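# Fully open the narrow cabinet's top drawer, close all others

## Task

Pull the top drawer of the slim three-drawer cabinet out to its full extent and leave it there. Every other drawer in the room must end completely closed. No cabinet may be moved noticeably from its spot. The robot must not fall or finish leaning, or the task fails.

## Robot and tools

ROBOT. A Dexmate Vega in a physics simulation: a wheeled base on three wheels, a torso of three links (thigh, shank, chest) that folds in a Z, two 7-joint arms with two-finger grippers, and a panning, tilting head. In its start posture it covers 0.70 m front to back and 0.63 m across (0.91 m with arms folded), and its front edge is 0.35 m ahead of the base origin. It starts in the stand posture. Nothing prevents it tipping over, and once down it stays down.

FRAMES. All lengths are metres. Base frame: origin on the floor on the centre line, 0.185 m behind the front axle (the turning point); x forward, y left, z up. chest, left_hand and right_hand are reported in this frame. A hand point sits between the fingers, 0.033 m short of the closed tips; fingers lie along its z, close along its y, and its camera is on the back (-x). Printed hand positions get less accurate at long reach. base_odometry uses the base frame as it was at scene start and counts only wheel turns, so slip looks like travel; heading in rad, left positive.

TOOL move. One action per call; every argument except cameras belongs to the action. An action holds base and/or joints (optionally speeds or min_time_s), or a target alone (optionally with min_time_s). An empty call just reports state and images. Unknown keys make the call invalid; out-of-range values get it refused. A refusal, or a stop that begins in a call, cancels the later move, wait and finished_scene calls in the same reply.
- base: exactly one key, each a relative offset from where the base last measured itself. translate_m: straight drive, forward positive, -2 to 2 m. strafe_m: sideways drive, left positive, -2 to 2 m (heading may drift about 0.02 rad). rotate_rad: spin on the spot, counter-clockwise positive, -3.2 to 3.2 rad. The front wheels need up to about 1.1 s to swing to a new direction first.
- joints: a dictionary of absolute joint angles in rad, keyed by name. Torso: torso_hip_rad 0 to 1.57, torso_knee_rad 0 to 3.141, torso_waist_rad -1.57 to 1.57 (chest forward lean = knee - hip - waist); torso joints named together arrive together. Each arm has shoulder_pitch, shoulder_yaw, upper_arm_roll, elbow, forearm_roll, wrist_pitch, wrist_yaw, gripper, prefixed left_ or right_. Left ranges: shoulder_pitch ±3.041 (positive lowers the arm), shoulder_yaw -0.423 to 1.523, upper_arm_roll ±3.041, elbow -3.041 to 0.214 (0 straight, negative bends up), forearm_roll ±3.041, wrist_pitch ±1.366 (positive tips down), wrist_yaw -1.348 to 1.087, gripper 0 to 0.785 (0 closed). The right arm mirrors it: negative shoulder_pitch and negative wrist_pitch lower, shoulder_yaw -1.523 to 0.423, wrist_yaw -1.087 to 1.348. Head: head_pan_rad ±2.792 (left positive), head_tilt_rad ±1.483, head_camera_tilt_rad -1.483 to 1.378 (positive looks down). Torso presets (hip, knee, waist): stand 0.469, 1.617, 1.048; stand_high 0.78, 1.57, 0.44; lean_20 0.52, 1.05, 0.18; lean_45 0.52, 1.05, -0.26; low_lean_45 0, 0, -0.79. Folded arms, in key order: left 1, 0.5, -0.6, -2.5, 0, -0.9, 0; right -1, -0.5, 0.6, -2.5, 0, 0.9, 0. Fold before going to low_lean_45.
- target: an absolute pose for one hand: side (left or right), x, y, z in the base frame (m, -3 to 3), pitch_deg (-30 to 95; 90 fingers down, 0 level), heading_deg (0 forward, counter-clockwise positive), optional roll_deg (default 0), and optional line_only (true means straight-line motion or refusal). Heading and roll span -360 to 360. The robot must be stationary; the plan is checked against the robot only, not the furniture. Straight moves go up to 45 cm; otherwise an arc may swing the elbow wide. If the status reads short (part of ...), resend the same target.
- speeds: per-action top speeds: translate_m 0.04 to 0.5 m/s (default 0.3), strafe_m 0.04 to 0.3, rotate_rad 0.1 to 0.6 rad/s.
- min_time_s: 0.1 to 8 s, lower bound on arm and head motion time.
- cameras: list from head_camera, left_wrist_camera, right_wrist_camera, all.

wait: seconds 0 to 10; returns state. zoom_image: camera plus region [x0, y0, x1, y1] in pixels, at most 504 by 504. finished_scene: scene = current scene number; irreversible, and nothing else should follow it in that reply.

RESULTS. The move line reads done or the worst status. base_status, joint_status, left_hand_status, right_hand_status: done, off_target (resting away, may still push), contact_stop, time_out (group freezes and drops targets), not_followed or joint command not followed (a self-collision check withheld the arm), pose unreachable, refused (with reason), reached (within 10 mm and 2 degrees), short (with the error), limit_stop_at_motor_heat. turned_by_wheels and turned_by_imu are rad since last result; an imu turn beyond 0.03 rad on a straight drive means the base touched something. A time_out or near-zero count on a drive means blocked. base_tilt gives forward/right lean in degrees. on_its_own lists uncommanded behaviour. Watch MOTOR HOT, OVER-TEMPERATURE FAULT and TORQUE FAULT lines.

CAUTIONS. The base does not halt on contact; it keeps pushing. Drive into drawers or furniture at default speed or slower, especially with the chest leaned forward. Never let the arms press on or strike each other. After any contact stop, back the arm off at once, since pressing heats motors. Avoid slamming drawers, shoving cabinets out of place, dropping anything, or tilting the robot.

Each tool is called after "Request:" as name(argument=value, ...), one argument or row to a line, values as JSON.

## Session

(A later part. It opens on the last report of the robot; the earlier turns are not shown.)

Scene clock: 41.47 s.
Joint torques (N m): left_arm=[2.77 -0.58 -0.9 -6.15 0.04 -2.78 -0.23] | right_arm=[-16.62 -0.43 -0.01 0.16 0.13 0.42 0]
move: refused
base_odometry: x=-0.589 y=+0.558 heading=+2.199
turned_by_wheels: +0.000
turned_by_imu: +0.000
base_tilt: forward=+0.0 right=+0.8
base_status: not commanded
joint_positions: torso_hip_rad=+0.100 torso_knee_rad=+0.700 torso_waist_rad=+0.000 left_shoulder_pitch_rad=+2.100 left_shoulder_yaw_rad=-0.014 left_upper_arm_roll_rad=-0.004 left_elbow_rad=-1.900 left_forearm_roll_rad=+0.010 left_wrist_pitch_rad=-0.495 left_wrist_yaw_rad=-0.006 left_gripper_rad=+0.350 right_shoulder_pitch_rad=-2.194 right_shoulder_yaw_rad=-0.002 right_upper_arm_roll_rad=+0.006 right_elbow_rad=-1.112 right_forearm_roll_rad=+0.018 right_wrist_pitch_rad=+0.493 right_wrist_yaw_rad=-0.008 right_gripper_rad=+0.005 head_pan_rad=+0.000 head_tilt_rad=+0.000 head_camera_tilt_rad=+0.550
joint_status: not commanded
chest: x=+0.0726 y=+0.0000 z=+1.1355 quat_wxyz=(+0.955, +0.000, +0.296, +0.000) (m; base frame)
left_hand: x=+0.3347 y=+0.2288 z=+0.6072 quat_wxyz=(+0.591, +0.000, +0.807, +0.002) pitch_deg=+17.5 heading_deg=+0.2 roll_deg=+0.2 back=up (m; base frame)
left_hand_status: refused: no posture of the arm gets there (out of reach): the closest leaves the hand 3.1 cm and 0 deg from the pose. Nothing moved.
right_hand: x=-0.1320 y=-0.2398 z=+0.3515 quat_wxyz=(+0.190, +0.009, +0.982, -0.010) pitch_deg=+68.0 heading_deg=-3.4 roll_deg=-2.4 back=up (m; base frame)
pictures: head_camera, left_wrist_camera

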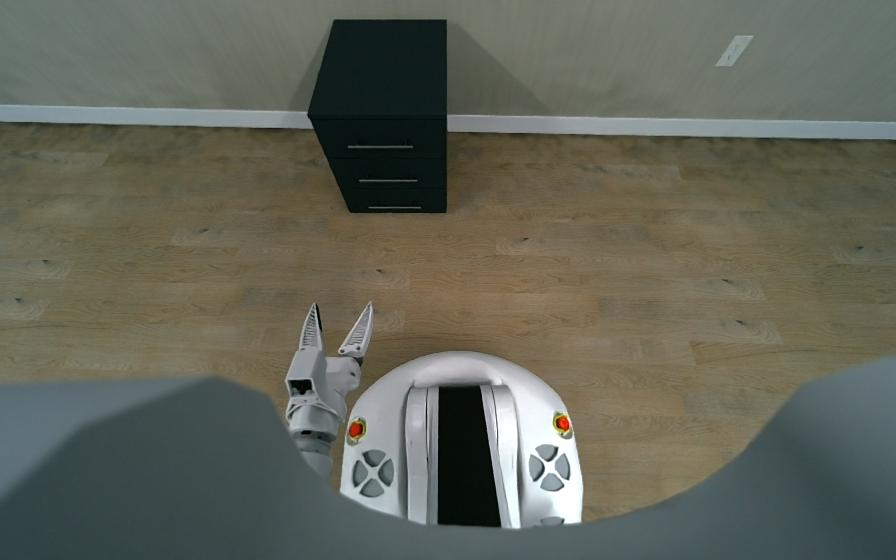

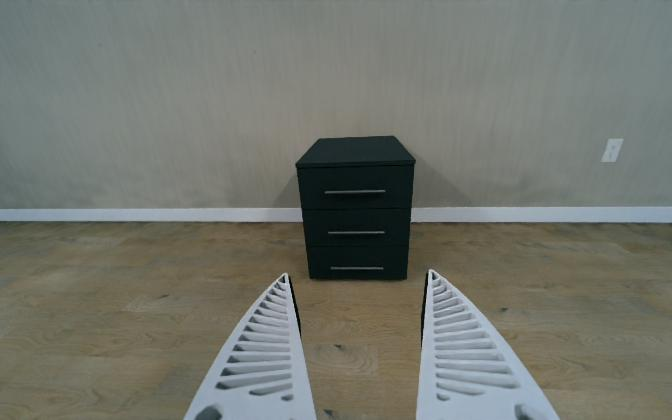

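Request:
move(
  target={"side": "left", "x": 0.58, "y": 0.23, "z": 0.45, "pitch_deg": 15, "heading_deg": 0, "roll_deg": 90},
  cameras=["head_camera", "left_wrist_camera"],
)

Scene clock: 48.07 s.
Joint torques (N m): left_arm=[-13.94 -3.48 0.43 -4.14 0.69 -0.47 1.21] | right_arm=[-17.14 -1.54 0.46 0.43 -0.02 1.81 0.12]
move: done
base_odometry: x=-0.589 y=+0.558 heading=+2.199
turned_by_wheels: +0.000
turned_by_imu: +0.000
base_tilt: forward=+0.1 right=+0.7
base_status: not commanded
joint_positions: torso_hip_rad=+0.100 torso_knee_rad=+0.700 torso_waist_rad=+0.000 left_shoulder_pitch_rad=+1.113 left_shoulder_yaw_rad=+0.100 left_upper_arm_roll_rad=+0.202 left_elbow_rad=-0.863 left_forearm_roll_rad=+1.359 left_wrist_pitch_rad=+0.085 left_wrist_yaw_rad=+0.607 left_gripper_rad=+0.350 right_shoulder_pitch_rad=-2.194 right_shoulder_yaw_rad=-0.002 right_upper_arm_roll_rad=+0.006 right_elbow_rad=-1.112 right_forearm_roll_rad=+0.018 right_wrist_pitch_rad=+0.493 right_wrist_yaw_rad=-0.008 right_gripper_rad=+0.005 head_pan_rad=+0.000 head_tilt_rad=+0.000 head_camera_tilt_rad=+0.550
joint_status: not commanded
chest: x=+0.0726 y=+0.0000 z=+1.1355 quat_wxyz=(+0.955, +0.000, +0.296, +0.000) (m; base frame)
left_hand: x=+0.5793 y=+0.2302 z=+0.4499 quat_wxyz=(+0.431, +0.560, +0.562, +0.430) pitch_deg=+15.0 heading_deg=+0.0 roll_deg=+89.8 (m; base frame)
left_hand_status: reached (straight line, planned for 5.1 s): 1 mm and 0.2 deg off.
right_hand: x=-0.1320 y=-0.2398 z=+0.3515 quat_wxyz=(+0.190, +0.009, +0.982, -0.010) pitch_deg=+68.0 heading_deg=-3.4 roll_deg=-2.4 back=up (m; base frame)
pictures: head_camera, left_wrist_camera

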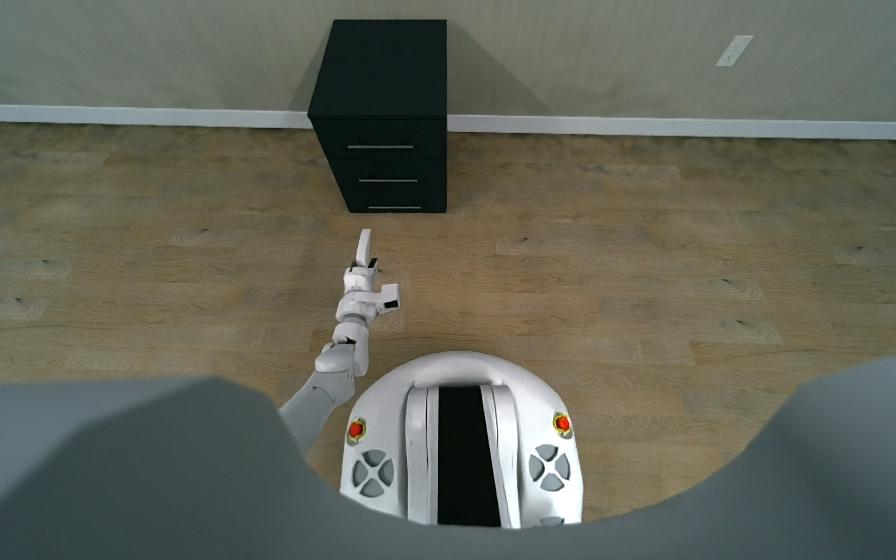

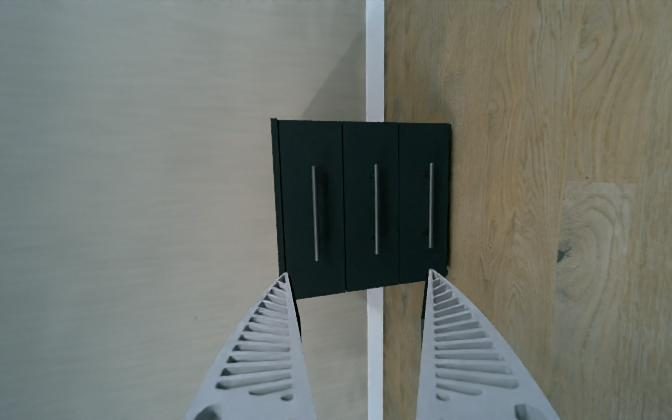

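Request:
move(
  target={"side": "left", "x": 0.56, "y": 0.23, "z": 0.44, "pitch_deg": 10, "heading_deg": 0, "roll_deg": 90},
  cameras=["left_wrist_camera"],
)

Request:
move(
  base={"translate_m": 0.2},
  cameras=["head_camera", "left_wrist_camera"],
)

Scene clock: 49.67 s.
Joint torques (N m): left_arm=[-14.1 -5.24 1.57 -4.04 0.66 0.93 1.18] | right_arm=[-16.42 0.21 0.16 1.08 0.12 2.08 0.04]
move: refused
base_odometry: x=-0.589 y=+0.558 heading=+2.199
turned_by_wheels: +0.000
turned_by_imu: +0.000
base_tilt: forward=+0.0 right=+0.8
base_status: not commanded
joint_positions: torso_hip_rad=+0.100 torso_knee_rad=+0.700 torso_waist_rad=+0.000 left_shoulder_pitch_rad=+1.110 left_shoulder_yaw_rad=+0.100 left_upper_arm_roll_rad=+0.203 left_elbow_rad=-0.859 left_forearm_roll_rad=+1.361 left_wrist_pitch_rad=+0.087 left_wrist_yaw_rad=+0.608 left_gripper_rad=+0.350 right_shoulder_pitch_rad=-2.194 right_shoulder_yaw_rad=-0.002 right_upper_arm_roll_rad=+0.006 right_elbow_rad=-1.112 right_forearm_roll_rad=+0.018 right_wrist_pitch_rad=+0.493 right_wrist_yaw_rad=-0.008 right_gripper_rad=+0.005 head_pan_rad=+0.000 head_tilt_rad=+0.000 head_camera_tilt_rad=+0.550
joint_status: not commanded
chest: x=+0.0726 y=+0.0000 z=+1.1355 quat_wxyz=(+0.955, +0.000, +0.296, +0.000) (m; base frame)
left_hand: x=+0.5798 y=+0.2302 z=+0.4498 quat_wxyz=(+0.430, +0.561, +0.561, +0.430) pitch_deg=+15.0 heading_deg=+0.0 roll_deg=-90.0 (m; base frame)
left_hand_status: refused: no posture of the arm gets there (left_wrist_yaw_rad at its limit): the closest leaves the hand 0.2 cm and 1 deg from the pose. Nothing moved.
right_hand: x=-0.1320 y=-0.2398 z=+0.3515 quat_wxyz=(+0.190, +0.009, +0.982, -0.010) pitch_deg=+68.0 heading_deg=-3.4 roll_deg=-2.4 back=up (m; base frame)
pictures: left_wrist_camera

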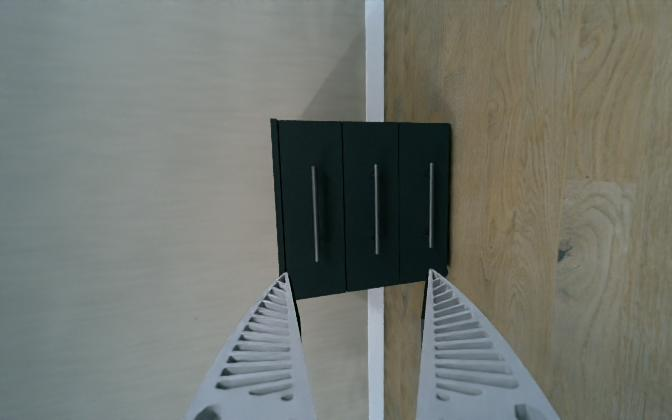

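not run: a stop came earlier in this reply.

Request:
move(
  base={"translate_m": 0.2},
  cameras=["head_camera", "left_wrist_camera"],
)

Scene clock: 52.00 s.
Joint torques (N m): left_arm=[-14.06 -1.43 1 -3.99 0.35 -0.19 1.07] | right_arm=[-16.74 -1.01 -0.17 0.66 0.05 1.27 -0.06]
move: done
base_odometry: x=-0.707 y=+0.720 heading=+2.199
turned_by_wheels: -0.001
turned_by_imu: -0.001
base_tilt: forward=+0.1 right=+0.8
base_status: done
joint_positions: torso_hip_rad=+0.100 torso_knee_rad=+0.700 torso_waist_rad=+0.000 left_shoulder_pitch_rad=+1.110 left_shoulder_yaw_rad=+0.100 left_upper_arm_roll_rad=+0.203 left_elbow_rad=-0.859 left_forearm_roll_rad=+1.361 left_wrist_pitch_rad=+0.087 left_wrist_yaw_rad=+0.608 left_gripper_rad=+0.350 right_shoulder_pitch_rad=-2.194 right_shoulder_yaw_rad=-0.002 right_upper_arm_roll_rad=+0.006 right_elbow_rad=-1.112 right_forearm_roll_rad=+0.018 right_wrist_pitch_rad=+0.493 right_wrist_yaw_rad=-0.008 right_gripper_rad=+0.005 head_pan_rad=+0.000 head_tilt_rad=+0.000 head_camera_tilt_rad=+0.550
joint_status: not commanded
chest: x=+0.0726 y=+0.0000 z=+1.1355 quat_wxyz=(+0.955, +0.000, +0.296, +0.000) (m; base frame)
left_hand: x=+0.5798 y=+0.2302 z=+0.4497 quat_wxyz=(+0.430, +0.561, +0.561, +0.430) pitch_deg=+15.0 heading_deg=+0.0 roll_deg=-90.0 (m; base frame)
right_hand: x=-0.1320 y=-0.2398 z=+0.3515 quat_wxyz=(+0.190, +0.009, +0.982, -0.010) pitch_deg=+68.0 heading_deg=-3.4 roll_deg=-2.4 back=up (m; base frame)
pictures: head_camera, left_wrist_camera

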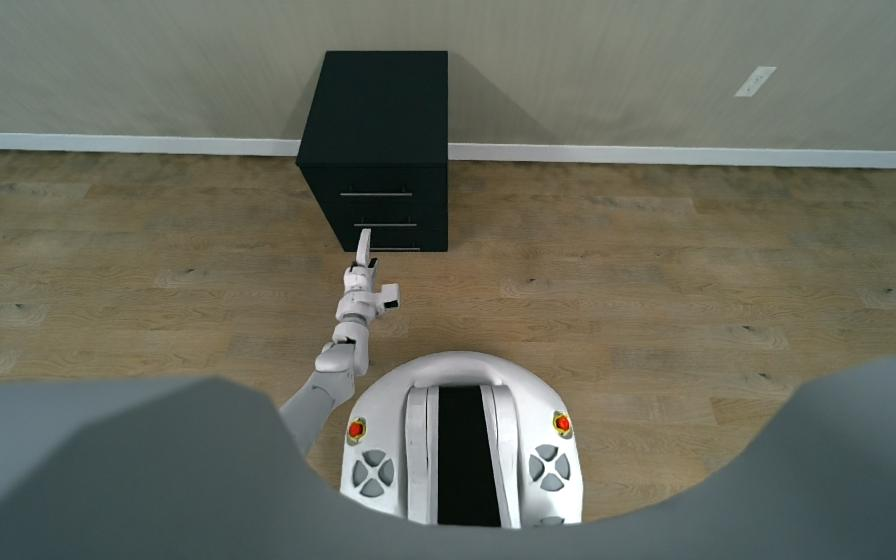

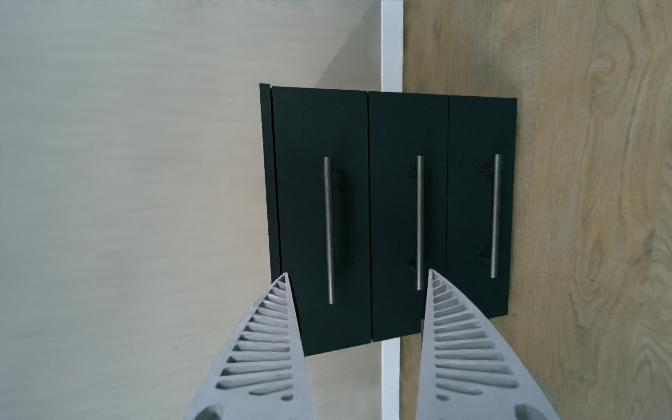

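Request:
move(
  target={"side": "left", "x": 0.57, "y": 0.23, "z": 0.43, "pitch_deg": 16, "heading_deg": 0, "roll_deg": 90},
)

Request:
move(
  base={"translate_m": 0.13},
  cameras=["head_camera", "left_wrist_camera"],
)

Scene clock: 54.33 s.
Joint torques (N m): left_arm=[-13.37 -2.39 1.64 -3.5 -0.04 -0.01 1.19] | right_arm=[-16.99 -2.37 0.38 0.72 0.14 0.69 -0.03]
move: done
base_odometry: x=-0.707 y=+0.720 heading=+2.199
turned_by_wheels: +0.000
turned_by_imu: +0.000
base_tilt: forward=+0.0 right=+0.7
base_status: not commanded
joint_positions: torso_hip_rad=+0.100 torso_knee_rad=+0.700 torso_waist_rad=+0.000 left_shoulder_pitch_rad=+1.058 left_shoulder_yaw_rad=+0.086 left_upper_arm_roll_rad=+0.209 left_elbow_rad=-0.716 left_forearm_roll_rad=+1.357 left_wrist_pitch_rad=+0.071 left_wrist_yaw_rad=+0.679 left_gripper_rad=+0.350 right_shoulder_pitch_rad=-2.194 right_shoulder_yaw_rad=-0.002 right_upper_arm_roll_rad=+0.006 right_elbow_rad=-1.112 right_forearm_roll_rad=+0.018 right_wrist_pitch_rad=+0.493 right_wrist_yaw_rad=-0.008 right_gripper_rad=+0.005 head_pan_rad=+0.000 head_tilt_rad=+0.000 head_camera_tilt_rad=+0.550
joint_status: not commanded
chest: x=+0.0726 y=+0.0000 z=+1.1355 quat_wxyz=(+0.955, +0.000, +0.296, +0.000) (m; base frame)
left_hand: x=+0.5701 y=+0.2302 z=+0.4304 quat_wxyz=(+0.425, +0.565, +0.565, +0.426) pitch_deg=+16.0 heading_deg=+0.0 roll_deg=-90.0 (m; base frame)
left_hand_status: reached (straight line, planned for 0.8 s): 0 mm and 0.0 deg off.
right_hand: x=-0.1320 y=-0.2398 z=+0.3515 quat_wxyz=(+0.190, +0.009, +0.982, -0.010) pitch_deg=+68.0 heading_deg=-3.4 roll_deg=-2.4 back=up (m; base frame)
pictures: none

Scene clock: 56.13 s.
Joint torques (N m): left_arm=[-14.35 -1.54 1.75 -2.7 -0.14 -0.24 1.06] | right_arm=[-15.32 -2.19 0.59 1.06 0.11 1.37 -0.07]
move: done
base_odometry: x=-0.783 y=+0.825 heading=+2.198
turned_by_wheels: -0.001
turned_by_imu: -0.001
base_tilt: forward=+0.1 right=+0.8
base_status: done
joint_positions: torso_hip_rad=+0.100 torso_knee_rad=+0.700 torso_waist_rad=+0.000 left_shoulder_pitch_rad=+1.056 left_shoulder_yaw_rad=+0.085 left_upper_arm_roll_rad=+0.209 left_elbow_rad=-0.713 left_forearm_roll_rad=+1.356 left_wrist_pitch_rad=+0.071 left_wrist_yaw_rad=+0.680 left_gripper_rad=+0.350 right_shoulder_pitch_rad=-2.194 right_shoulder_yaw_rad=-0.002 right_upper_arm_roll_rad=+0.006 right_elbow_rad=-1.112 right_forearm_roll_rad=+0.018 right_wrist_pitch_rad=+0.493 right_wrist_yaw_rad=-0.008 right_gripper_rad=+0.005 head_pan_rad=+0.000 head_tilt_rad=+0.000 head_camera_tilt_rad=+0.550
joint_status: not commanded
chest: x=+0.0726 y=+0.0000 z=+1.1355 quat_wxyz=(+0.955, +0.000, +0.296, +0.000) (m; base frame)
left_hand: x=+0.5698 y=+0.2302 z=+0.4299 quat_wxyz=(+0.425, +0.565, +0.565, +0.426) pitch_deg=+16.0 heading_deg=+0.0 roll_deg=-90.0 (m; base frame)
right_hand: x=-0.1320 y=-0.2398 z=+0.3515 quat_wxyz=(+0.190, +0.009, +0.982, -0.010) pitch_deg=+68.0 heading_deg=-3.4 roll_deg=-2.4 back=up (m; base frame)
pictures: head_camera, left_wrist_camera

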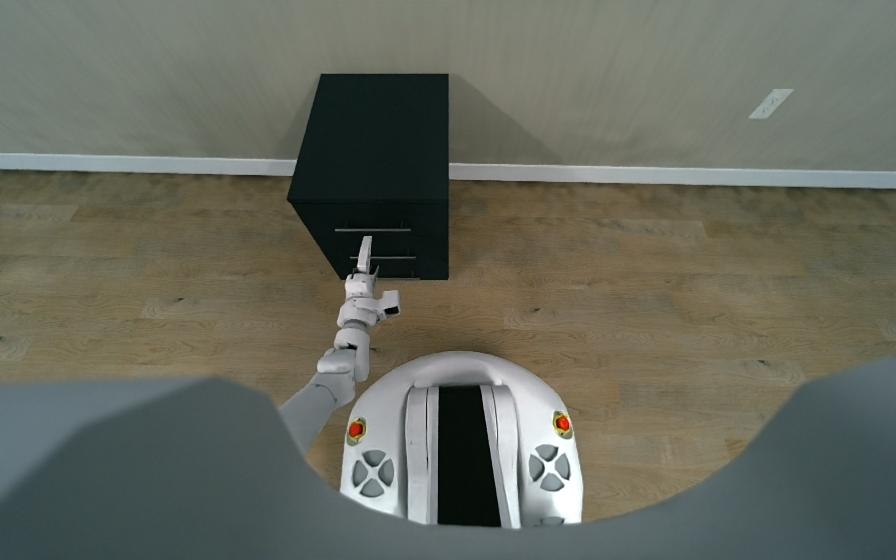

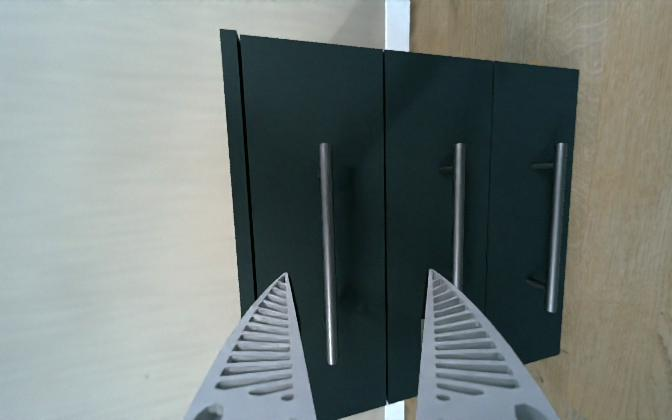

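Request:
move(
  base={"translate_m": 0.1},
  cameras=["head_camera", "left_wrist_camera"],
)

Scene clock: 58.13 s.
Joint torques (N m): left_arm=[-16.51 -2.7 -0.14 -4.79 -0.12 0.21 -0.59] | right_arm=[-17.06 -0.44 0.27 1.23 0.1 2.23 -0.04]
move: done
base_odometry: x=-0.842 y=+0.906 heading=+2.198
turned_by_wheels: -0.001
turned_by_imu: -0.001
base_tilt: forward=+0.1 right=+0.8
base_status: done
joint_positions: torso_hip_rad=+0.100 torso_knee_rad=+0.700 torso_waist_rad=+0.000 left_shoulder_pitch_rad=+1.056 left_shoulder_yaw_rad=+0.085 left_upper_arm_roll_rad=+0.209 left_elbow_rad=-0.712 left_forearm_roll_rad=+1.356 left_wrist_pitch_rad=+0.071 left_wrist_yaw_rad=+0.681 left_gripper_rad=+0.350 right_shoulder_pitch_rad=-2.194 right_shoulder_yaw_rad=-0.002 right_upper_arm_roll_rad=+0.006 right_elbow_rad=-1.112 right_forearm_roll_rad=+0.018 right_wrist_pitch_rad=+0.493 right_wrist_yaw_rad=-0.008 right_gripper_rad=+0.005 head_pan_rad=+0.000 head_tilt_rad=+0.000 head_camera_tilt_rad=+0.550
joint_status: not commanded
chest: x=+0.0725 y=+0.0000 z=+1.1355 quat_wxyz=(+0.955, +0.000, +0.295, +0.000) (m; base frame)
left_hand: x=+0.5697 y=+0.2302 z=+0.4301 quat_wxyz=(+0.426, +0.565, +0.565, +0.426) pitch_deg=+16.0 heading_deg=+0.0 roll_deg=-90.0 (m; base frame)
right_hand: x=-0.1320 y=-0.2398 z=+0.3515 quat_wxyz=(+0.190, +0.009, +0.982, -0.010) pitch_deg=+68.0 heading_deg=-3.4 roll_deg=-2.4 back=up (m; base frame)
pictures: head_camera, left_wrist_camera

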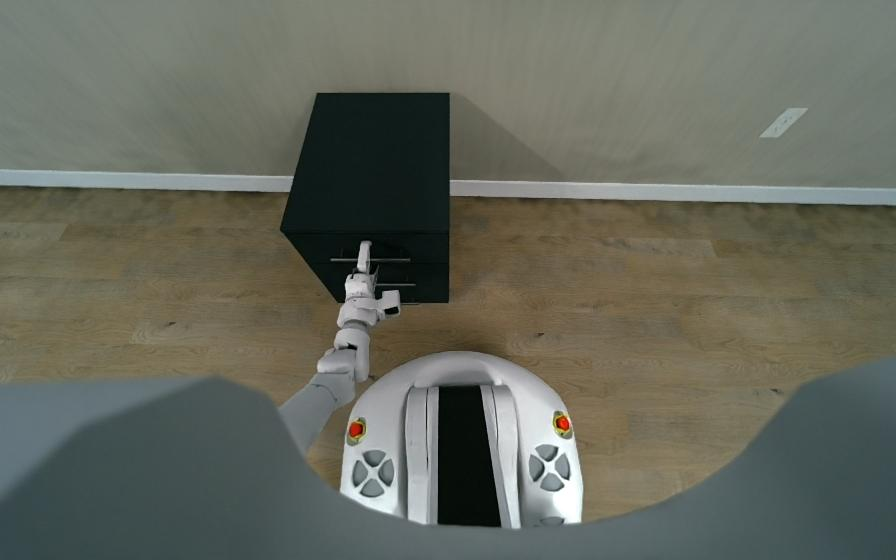

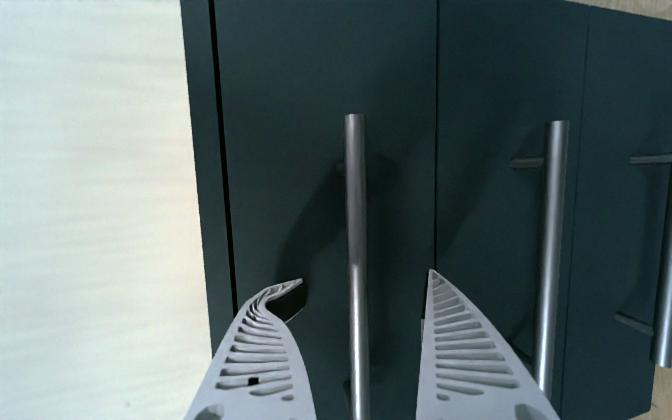

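Request:
move(
  base={"translate_m": -0.015},
)

Request:
move(
  joints={"left_gripper_rad": 0.0},
  cameras=["left_wrist_camera"],
)

Scene clock: 59.23 s.
Joint torques (N m): left_arm=[-18.5 -1.39 0.53 -5.49 0.25 -0.66 1.39] | right_arm=[-15.76 -0.75 -0.04 0.81 0.14 1.22 -0.01]
move: done
base_odometry: x=-0.833 y=+0.893 heading=+2.197
turned_by_wheels: -0.001
turned_by_imu: +0.000
base_tilt: forward=+0.1 right=+0.8
base_status: done
joint_positions: torso_hip_rad=+0.100 torso_knee_rad=+0.700 torso_waist_rad=+0.000 left_shoulder_pitch_rad=+1.056 left_shoulder_yaw_rad=+0.085 left_upper_arm_roll_rad=+0.209 left_elbow_rad=-0.712 left_forearm_roll_rad=+1.356 left_wrist_pitch_rad=+0.071 left_wrist_yaw_rad=+0.680 left_gripper_rad=+0.350 right_shoulder_pitch_rad=-2.194 right_shoulder_yaw_rad=-0.002 right_upper_arm_roll_rad=+0.006 right_elbow_rad=-1.112 right_forearm_roll_rad=+0.018 right_wrist_pitch_rad=+0.493 right_wrist_yaw_rad=-0.008 right_gripper_rad=+0.005 head_pan_rad=+0.000 head_tilt_rad=+0.000 head_camera_tilt_rad=+0.550
joint_status: not commanded
chest: x=+0.0725 y=+0.0000 z=+1.1355 quat_wxyz=(+0.955, +0.000, +0.296, +0.000) (m; base frame)
left_hand: x=+0.5696 y=+0.2302 z=+0.4297 quat_wxyz=(+0.425, +0.565, +0.565, +0.425) pitch_deg=+16.1 heading_deg=+0.0 roll_deg=-90.0 (m; base frame)
right_hand: x=-0.1320 y=-0.2398 z=+0.3515 quat_wxyz=(+0.190, +0.009, +0.982, -0.010) pitch_deg=+68.0 heading_deg=-3.4 roll_deg=-2.4 back=up (m; base frame)
pictures: none

Scene clock: 60.13 s.
Joint torques (N m): left_arm=[-6.17 -2.14 -0.06 0.19 -0.01 -0.05 -0.32] | right_arm=[-15.73 -0.65 0.47 1.05 0.09 1.76 0.04]
move: done
base_odometry: x=-0.833 y=+0.893 heading=+2.197
turned_by_wheels: +0.000
turned_by_imu: +0.000
base_tilt: forward=+0.1 right=+0.8
base_status: not commanded
joint_positions: torso_hip_rad=+0.100 torso_knee_rad=+0.700 torso_waist_rad=+0.000 left_shoulder_pitch_rad=+1.056 left_shoulder_yaw_rad=+0.085 left_upper_arm_roll_rad=+0.209 left_elbow_rad=-0.713 left_forearm_roll_rad=+1.356 left_wrist_pitch_rad=+0.071 left_wrist_yaw_rad=+0.681 left_gripper_rad=+0.000 right_shoulder_pitch_rad=-2.194 right_shoulder_yaw_rad=-0.002 right_upper_arm_roll_rad=+0.006 right_elbow_rad=-1.112 right_forearm_roll_rad=+0.018 right_wrist_pitch_rad=+0.493 right_wrist_yaw_rad=-0.008 right_gripper_rad=+0.005 head_pan_rad=+0.000 head_tilt_rad=+0.000 head_camera_tilt_rad=+0.550
joint_status: all done
chest: x=+0.0725 y=+0.0000 z=+1.1355 quat_wxyz=(+0.955, +0.000, +0.295, +0.000) (m; base frame)
left_hand: x=+0.5701 y=+0.2301 z=+0.4304 quat_wxyz=(+0.426, +0.565, +0.565, +0.426) pitch_deg=+16.0 heading_deg=+0.0 roll_deg=-90.0 (m; base frame)
right_hand: x=-0.1320 y=-0.2398 z=+0.3515 quat_wxyz=(+0.190, +0.009, +0.982, -0.010) pitch_deg=+68.0 heading_deg=-3.4 roll_deg=-2.4 back=up (m; base frame)
pictures: left_wrist_camera

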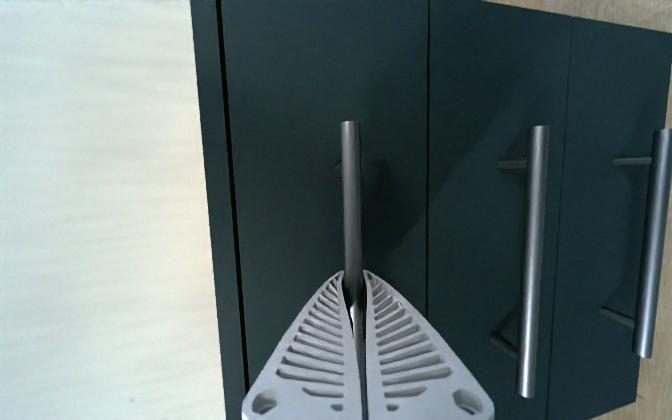

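Request:
move(
  base={"translate_m": -0.15},
  speeds={"translate_m": 0.15},
  cameras=["head_camera", "left_wrist_camera"],
)

Scene clock: 62.50 s.
Joint torques (N m): left_arm=[-2.17 -2.38 0.08 -1.31 1 -1.38 -0.06] | right_arm=[-16.22 -1.94 0.25 1.39 0.06 1.41 0.07]
move: done
base_odometry: x=-0.745 y=+0.772 heading=+2.198
turned_by_wheels: +0.001
turned_by_imu: +0.002
base_tilt: forward=+0.0 right=+0.7
base_status: done
joint_positions: torso_hip_rad=+0.100 torso_knee_rad=+0.700 torso_waist_rad=+0.000 left_shoulder_pitch_rad=+1.056 left_shoulder_yaw_rad=+0.085 left_upper_arm_roll_rad=+0.209 left_elbow_rad=-0.713 left_forearm_roll_rad=+1.356 left_wrist_pitch_rad=+0.071 left_wrist_yaw_rad=+0.681 left_gripper_rad=+0.000 right_shoulder_pitch_rad=-2.194 right_shoulder_yaw_rad=-0.002 right_upper_arm_roll_rad=+0.006 right_elbow_rad=-1.112 right_forearm_roll_rad=+0.018 right_wrist_pitch_rad=+0.493 right_wrist_yaw_rad=-0.008 right_gripper_rad=+0.005 head_pan_rad=+0.000 head_tilt_rad=+0.000 head_camera_tilt_rad=+0.550
joint_status: not commanded
chest: x=+0.0725 y=+0.0000 z=+1.1355 quat_wxyz=(+0.955, +0.000, +0.295, +0.000) (m; base frame)
left_hand: x=+0.5702 y=+0.2303 z=+0.4305 quat_wxyz=(+0.426, +0.564, +0.565, +0.426) pitch_deg=+16.0 heading_deg=+0.0 roll_deg=-90.0 (m; base frame)
right_hand: x=-0.1320 y=-0.2398 z=+0.3515 quat_wxyz=(+0.190, +0.009, +0.982, -0.010) pitch_deg=+68.0 heading_deg=-3.4 roll_deg=-2.4 back=up (m; base frame)
pictures: head_camera, left_wrist_camera

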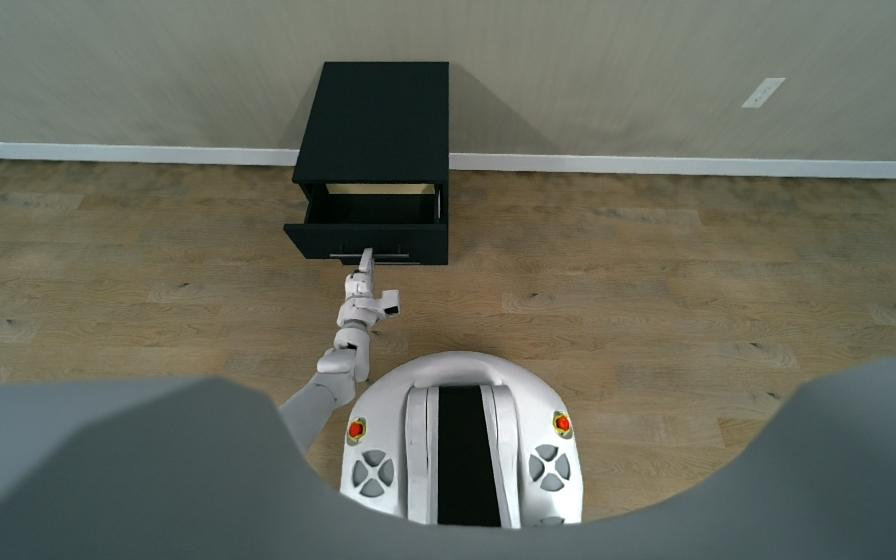

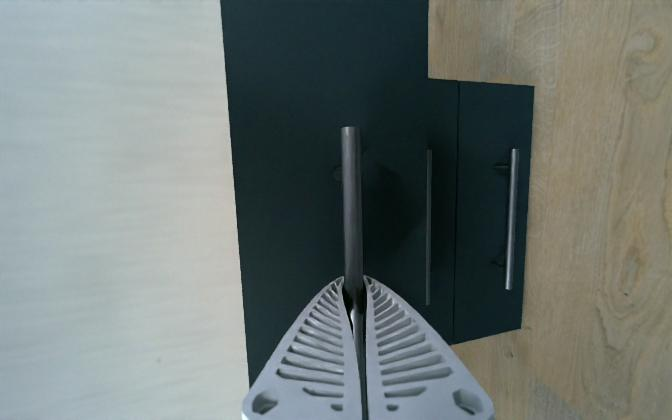

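Request:
move(
  base={"translate_m": -0.15},
  speeds={"translate_m": 0.12},
  cameras=["head_camera", "left_wrist_camera"],
)

Request:
move(
  base={"translate_m": -0.05},
  speeds={"translate_m": 0.06},
  cameras=["head_camera", "left_wrist_camera"],
)

Scene clock: 64.90 s.
Joint torques (N m): left_arm=[-3.17 -3.88 2.25 -1.58 1.7 -2.43 -0.19] | right_arm=[-15.7 -0.63 0.7 0.55 0.07 1.02 -0.05]
move: done
base_odometry: x=-0.657 y=+0.651 heading=+2.197
turned_by_wheels: -0.001
turned_by_imu: -0.002
base_tilt: forward=+0.1 right=+0.7
base_status: done
joint_positions: torso_hip_rad=+0.100 torso_knee_rad=+0.700 torso_waist_rad=+0.000 left_shoulder_pitch_rad=+1.056 left_shoulder_yaw_rad=+0.085 left_upper_arm_roll_rad=+0.209 left_elbow_rad=-0.713 left_forearm_roll_rad=+1.356 left_wrist_pitch_rad=+0.072 left_wrist_yaw_rad=+0.681 left_gripper_rad=+0.000 right_shoulder_pitch_rad=-2.194 right_shoulder_yaw_rad=-0.002 right_upper_arm_roll_rad=+0.006 right_elbow_rad=-1.112 right_forearm_roll_rad=+0.018 right_wrist_pitch_rad=+0.493 right_wrist_yaw_rad=-0.008 right_gripper_rad=+0.005 head_pan_rad=+0.000 head_tilt_rad=+0.000 head_camera_tilt_rad=+0.550
joint_status: not commanded
chest: x=+0.0725 y=+0.0000 z=+1.1355 quat_wxyz=(+0.955, +0.000, +0.295, +0.000) (m; base frame)
left_hand: x=+0.5702 y=+0.2305 z=+0.4305 quat_wxyz=(+0.425, +0.564, +0.565, +0.426) pitch_deg=+16.0 heading_deg=+0.1 roll_deg=-90.0 (m; base frame)
right_hand: x=-0.1320 y=-0.2398 z=+0.3515 quat_wxyz=(+0.190, +0.009, +0.982, -0.010) pitch_deg=+68.0 heading_deg=-3.4 roll_deg=-2.4 back=up (m; base frame)
pictures: head_camera, left_wrist_camera

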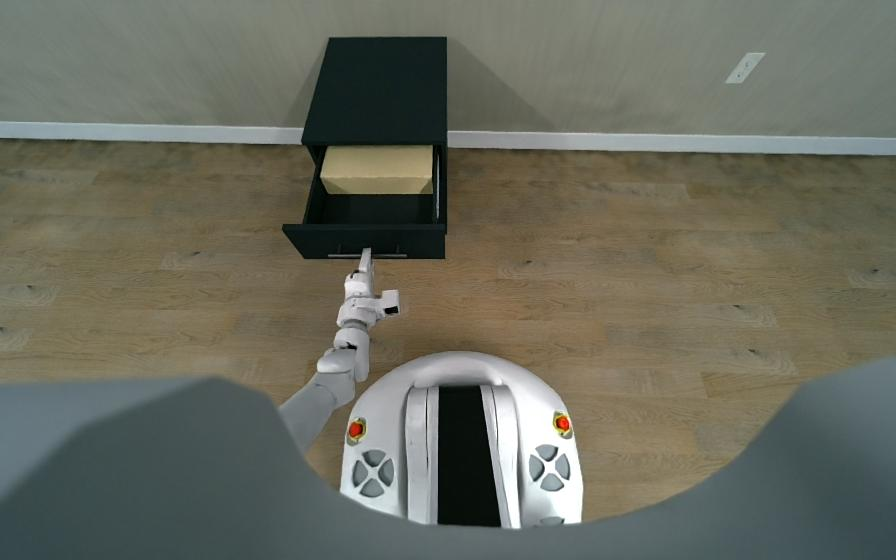

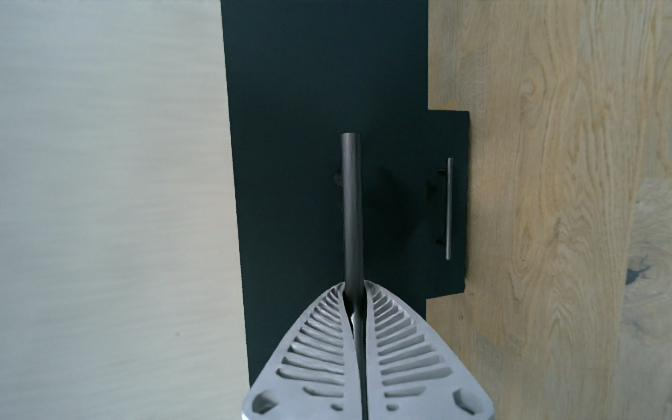

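Scene clock: 66.33 s.
Joint torques (N m): left_arm=[-0.1 -4.37 1.15 -1.71 1.74 -2.31 -0.29] | right_arm=[-16.31 -1.54 0.19 0.46 0.15 1.63 -0.13]
move: done
base_odometry: x=-0.628 y=+0.610 heading=+2.196
turned_by_wheels: -0.001
turned_by_imu: -0.001
base_tilt: forward=+0.0 right=+0.7
base_status: done
joint_positions: torso_hip_rad=+0.100 torso_knee_rad=+0.700 torso_waist_rad=+0.000 left_shoulder_pitch_rad=+1.056 left_shoulder_yaw_rad=+0.085 left_upper_arm_roll_rad=+0.209 left_elbow_rad=-0.713 left_forearm_roll_rad=+1.356 left_wrist_pitch_rad=+0.072 left_wrist_yaw_rad=+0.681 left_gripper_rad=+0.000 right_shoulder_pitch_rad=-2.194 right_shoulder_yaw_rad=-0.002 right_upper_arm_roll_rad=+0.006 right_elbow_rad=-1.112 right_forearm_roll_rad=+0.018 right_wrist_pitch_rad=+0.493 right_wrist_yaw_rad=-0.008 right_gripper_rad=+0.005 head_pan_rad=+0.000 head_tilt_rad=+0.000 head_camera_tilt_rad=+0.550
joint_status: not commanded
chest: x=+0.0725 y=+0.0000 z=+1.1355 quat_wxyz=(+0.955, +0.000, +0.295, +0.000) (m; base frame)
left_hand: x=+0.5702 y=+0.2305 z=+0.4305 quat_wxyz=(+0.425, +0.564, +0.565, +0.426) pitch_deg=+16.0 heading_deg=+0.1 roll_deg=-90.0 (m; base frame)
right_hand: x=-0.1320 y=-0.2398 z=+0.3515 quat_wxyz=(+0.190, +0.009, +0.982, -0.010) pitch_deg=+68.0 heading_deg=-3.4 roll_deg=-2.4 back=up (m; base frame)
pictures: head_camera, left_wrist_camera

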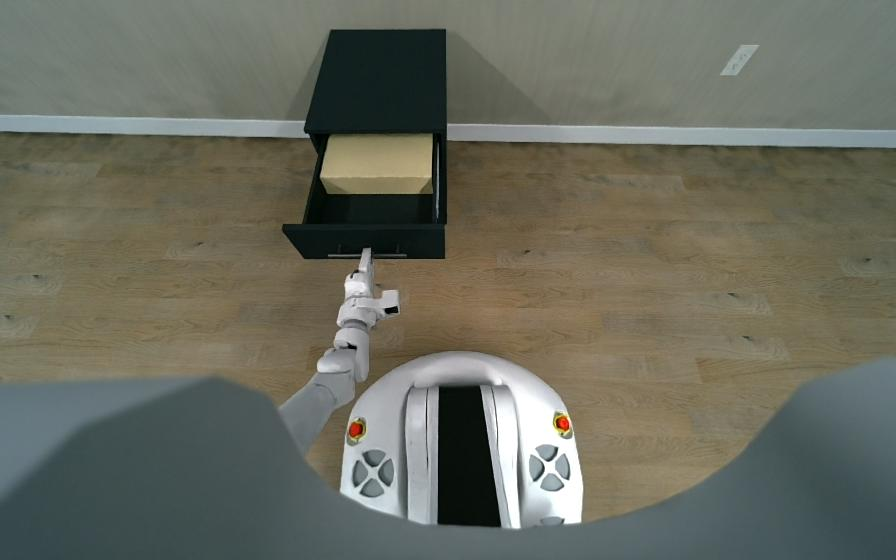

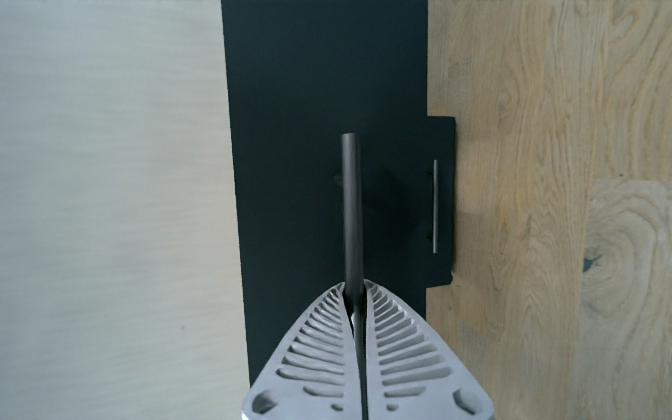

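Request:
move(
  base={"translate_m": -0.05},
  speeds={"translate_m": 0.06},
  cameras=["head_camera", "left_wrist_camera"],
)

Request:
move(
  base={"translate_m": -0.04},
  speeds={"translate_m": 0.06},
  cameras=["head_camera", "left_wrist_camera"],
)

Scene clock: 67.93 s.
Joint torques (N m): left_arm=[2.62 -3.35 2.02 2.73 0.45 -0.51 -1.6] | right_arm=[-15.15 -0.77 0.17 1.78 -0.03 1.69 -0.01]
move: done
base_odometry: x=-0.599 y=+0.569 heading=+2.195
turned_by_wheels: -0.001
turned_by_imu: -0.001
base_tilt: forward=+0.0 right=+0.8
base_status: done
joint_positions: torso_hip_rad=+0.100 torso_knee_rad=+0.700 torso_waist_rad=+0.000 left_shoulder_pitch_rad=+1.056 left_shoulder_yaw_rad=+0.085 left_upper_arm_roll_rad=+0.209 left_elbow_rad=-0.713 left_forearm_roll_rad=+1.356 left_wrist_pitch_rad=+0.071 left_wrist_yaw_rad=+0.682 left_gripper_rad=+0.000 right_shoulder_pitch_rad=-2.194 right_shoulder_yaw_rad=-0.002 right_upper_arm_roll_rad=+0.006 right_elbow_rad=-1.112 right_forearm_roll_rad=+0.018 right_wrist_pitch_rad=+0.493 right_wrist_yaw_rad=-0.008 right_gripper_rad=+0.005 head_pan_rad=+0.000 head_tilt_rad=+0.000 head_camera_tilt_rad=+0.550
joint_status: not commanded
chest: x=+0.0724 y=+0.0000 z=+1.1355 quat_wxyz=(+0.955, +0.000, +0.295, +0.000) (m; base frame)
left_hand: x=+0.5705 y=+0.2302 z=+0.4310 quat_wxyz=(+0.426, +0.564, +0.564, +0.426) pitch_deg=+15.9 heading_deg=+0.0 roll_deg=-90.0 (m; base frame)
right_hand: x=-0.1319 y=-0.2398 z=+0.3515 quat_wxyz=(+0.190, +0.009, +0.982, -0.010) pitch_deg=+68.0 heading_deg=-3.4 roll_deg=-2.4 back=up (m; base frame)
pictures: head_camera, left_wrist_camera

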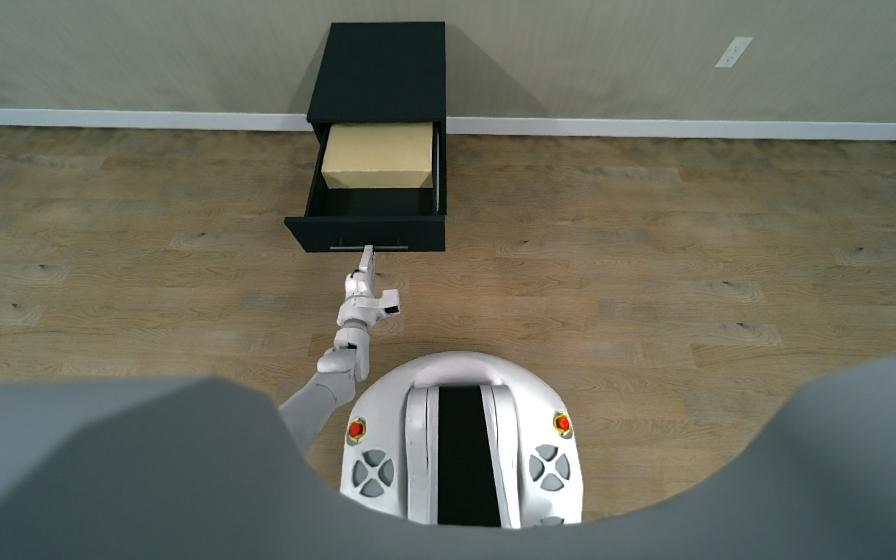

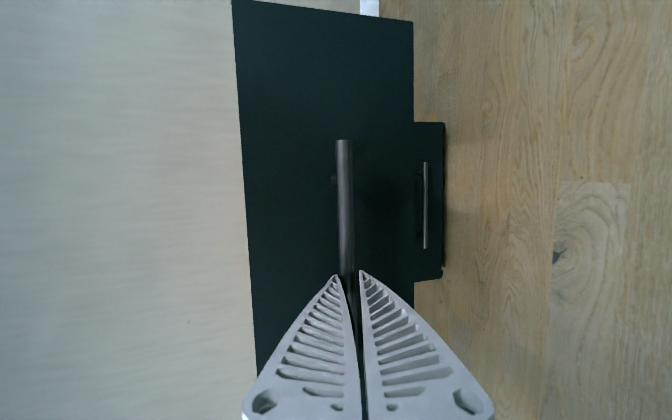

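Scene clock: 69.20 s.
Joint torques (N m): left_arm=[-4.16 -3.66 1.01 -3.18 0.42 -0.07 0.63] | right_arm=[-16.12 -1.26 0.55 0.89 -0.03 0.96 -0.21]
move: done
base_odometry: x=-0.576 y=+0.537 heading=+2.194
turned_by_wheels: -0.001
turned_by_imu: -0.001
base_tilt: forward=+0.0 right=+0.8
base_status: done
joint_positions: torso_hip_rad=+0.100 torso_knee_rad=+0.700 torso_waist_rad=+0.000 left_shoulder_pitch_rad=+1.056 left_shoulder_yaw_rad=+0.085 left_upper_arm_roll_rad=+0.209 left_elbow_rad=-0.713 left_forearm_roll_rad=+1.356 left_wrist_pitch_rad=+0.071 left_wrist_yaw_rad=+0.681 left_gripper_rad=+0.000 right_shoulder_pitch_rad=-2.194 right_shoulder_yaw_rad=-0.002 right_upper_arm_roll_rad=+0.006 right_elbow_rad=-1.112 right_forearm_roll_rad=+0.018 right_wrist_pitch_rad=+0.493 right_wrist_yaw_rad=-0.008 right_gripper_rad=+0.005 head_pan_rad=+0.000 head_tilt_rad=+0.000 head_camera_tilt_rad=+0.550
joint_status: not commanded
chest: x=+0.0725 y=+0.0000 z=+1.1355 quat_wxyz=(+0.955, +0.000, +0.295, +0.000) (m; base frame)
left_hand: x=+0.5700 y=+0.2302 z=+0.4302 quat_wxyz=(+0.425, +0.565, +0.565, +0.426) pitch_deg=+16.0 heading_deg=+0.0 roll_deg=-90.0 (m; base frame)
right_hand: x=-0.1320 y=-0.2398 z=+0.3515 quat_wxyz=(+0.190, +0.009, +0.982, -0.010) pitch_deg=+68.0 heading_deg=-3.4 roll_deg=-2.4 back=up (m; base frame)
pictures: head_camera, left_wrist_camera

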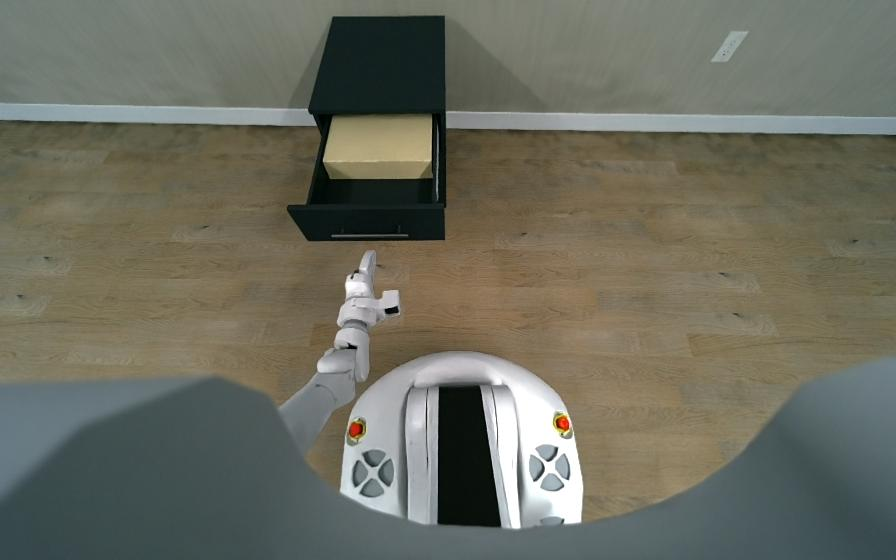

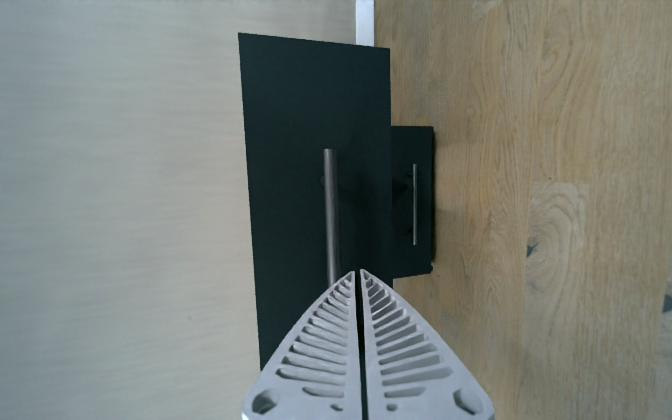

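Request:
finished_scene(
  scene=1,
)

The scene is finished: the task was done.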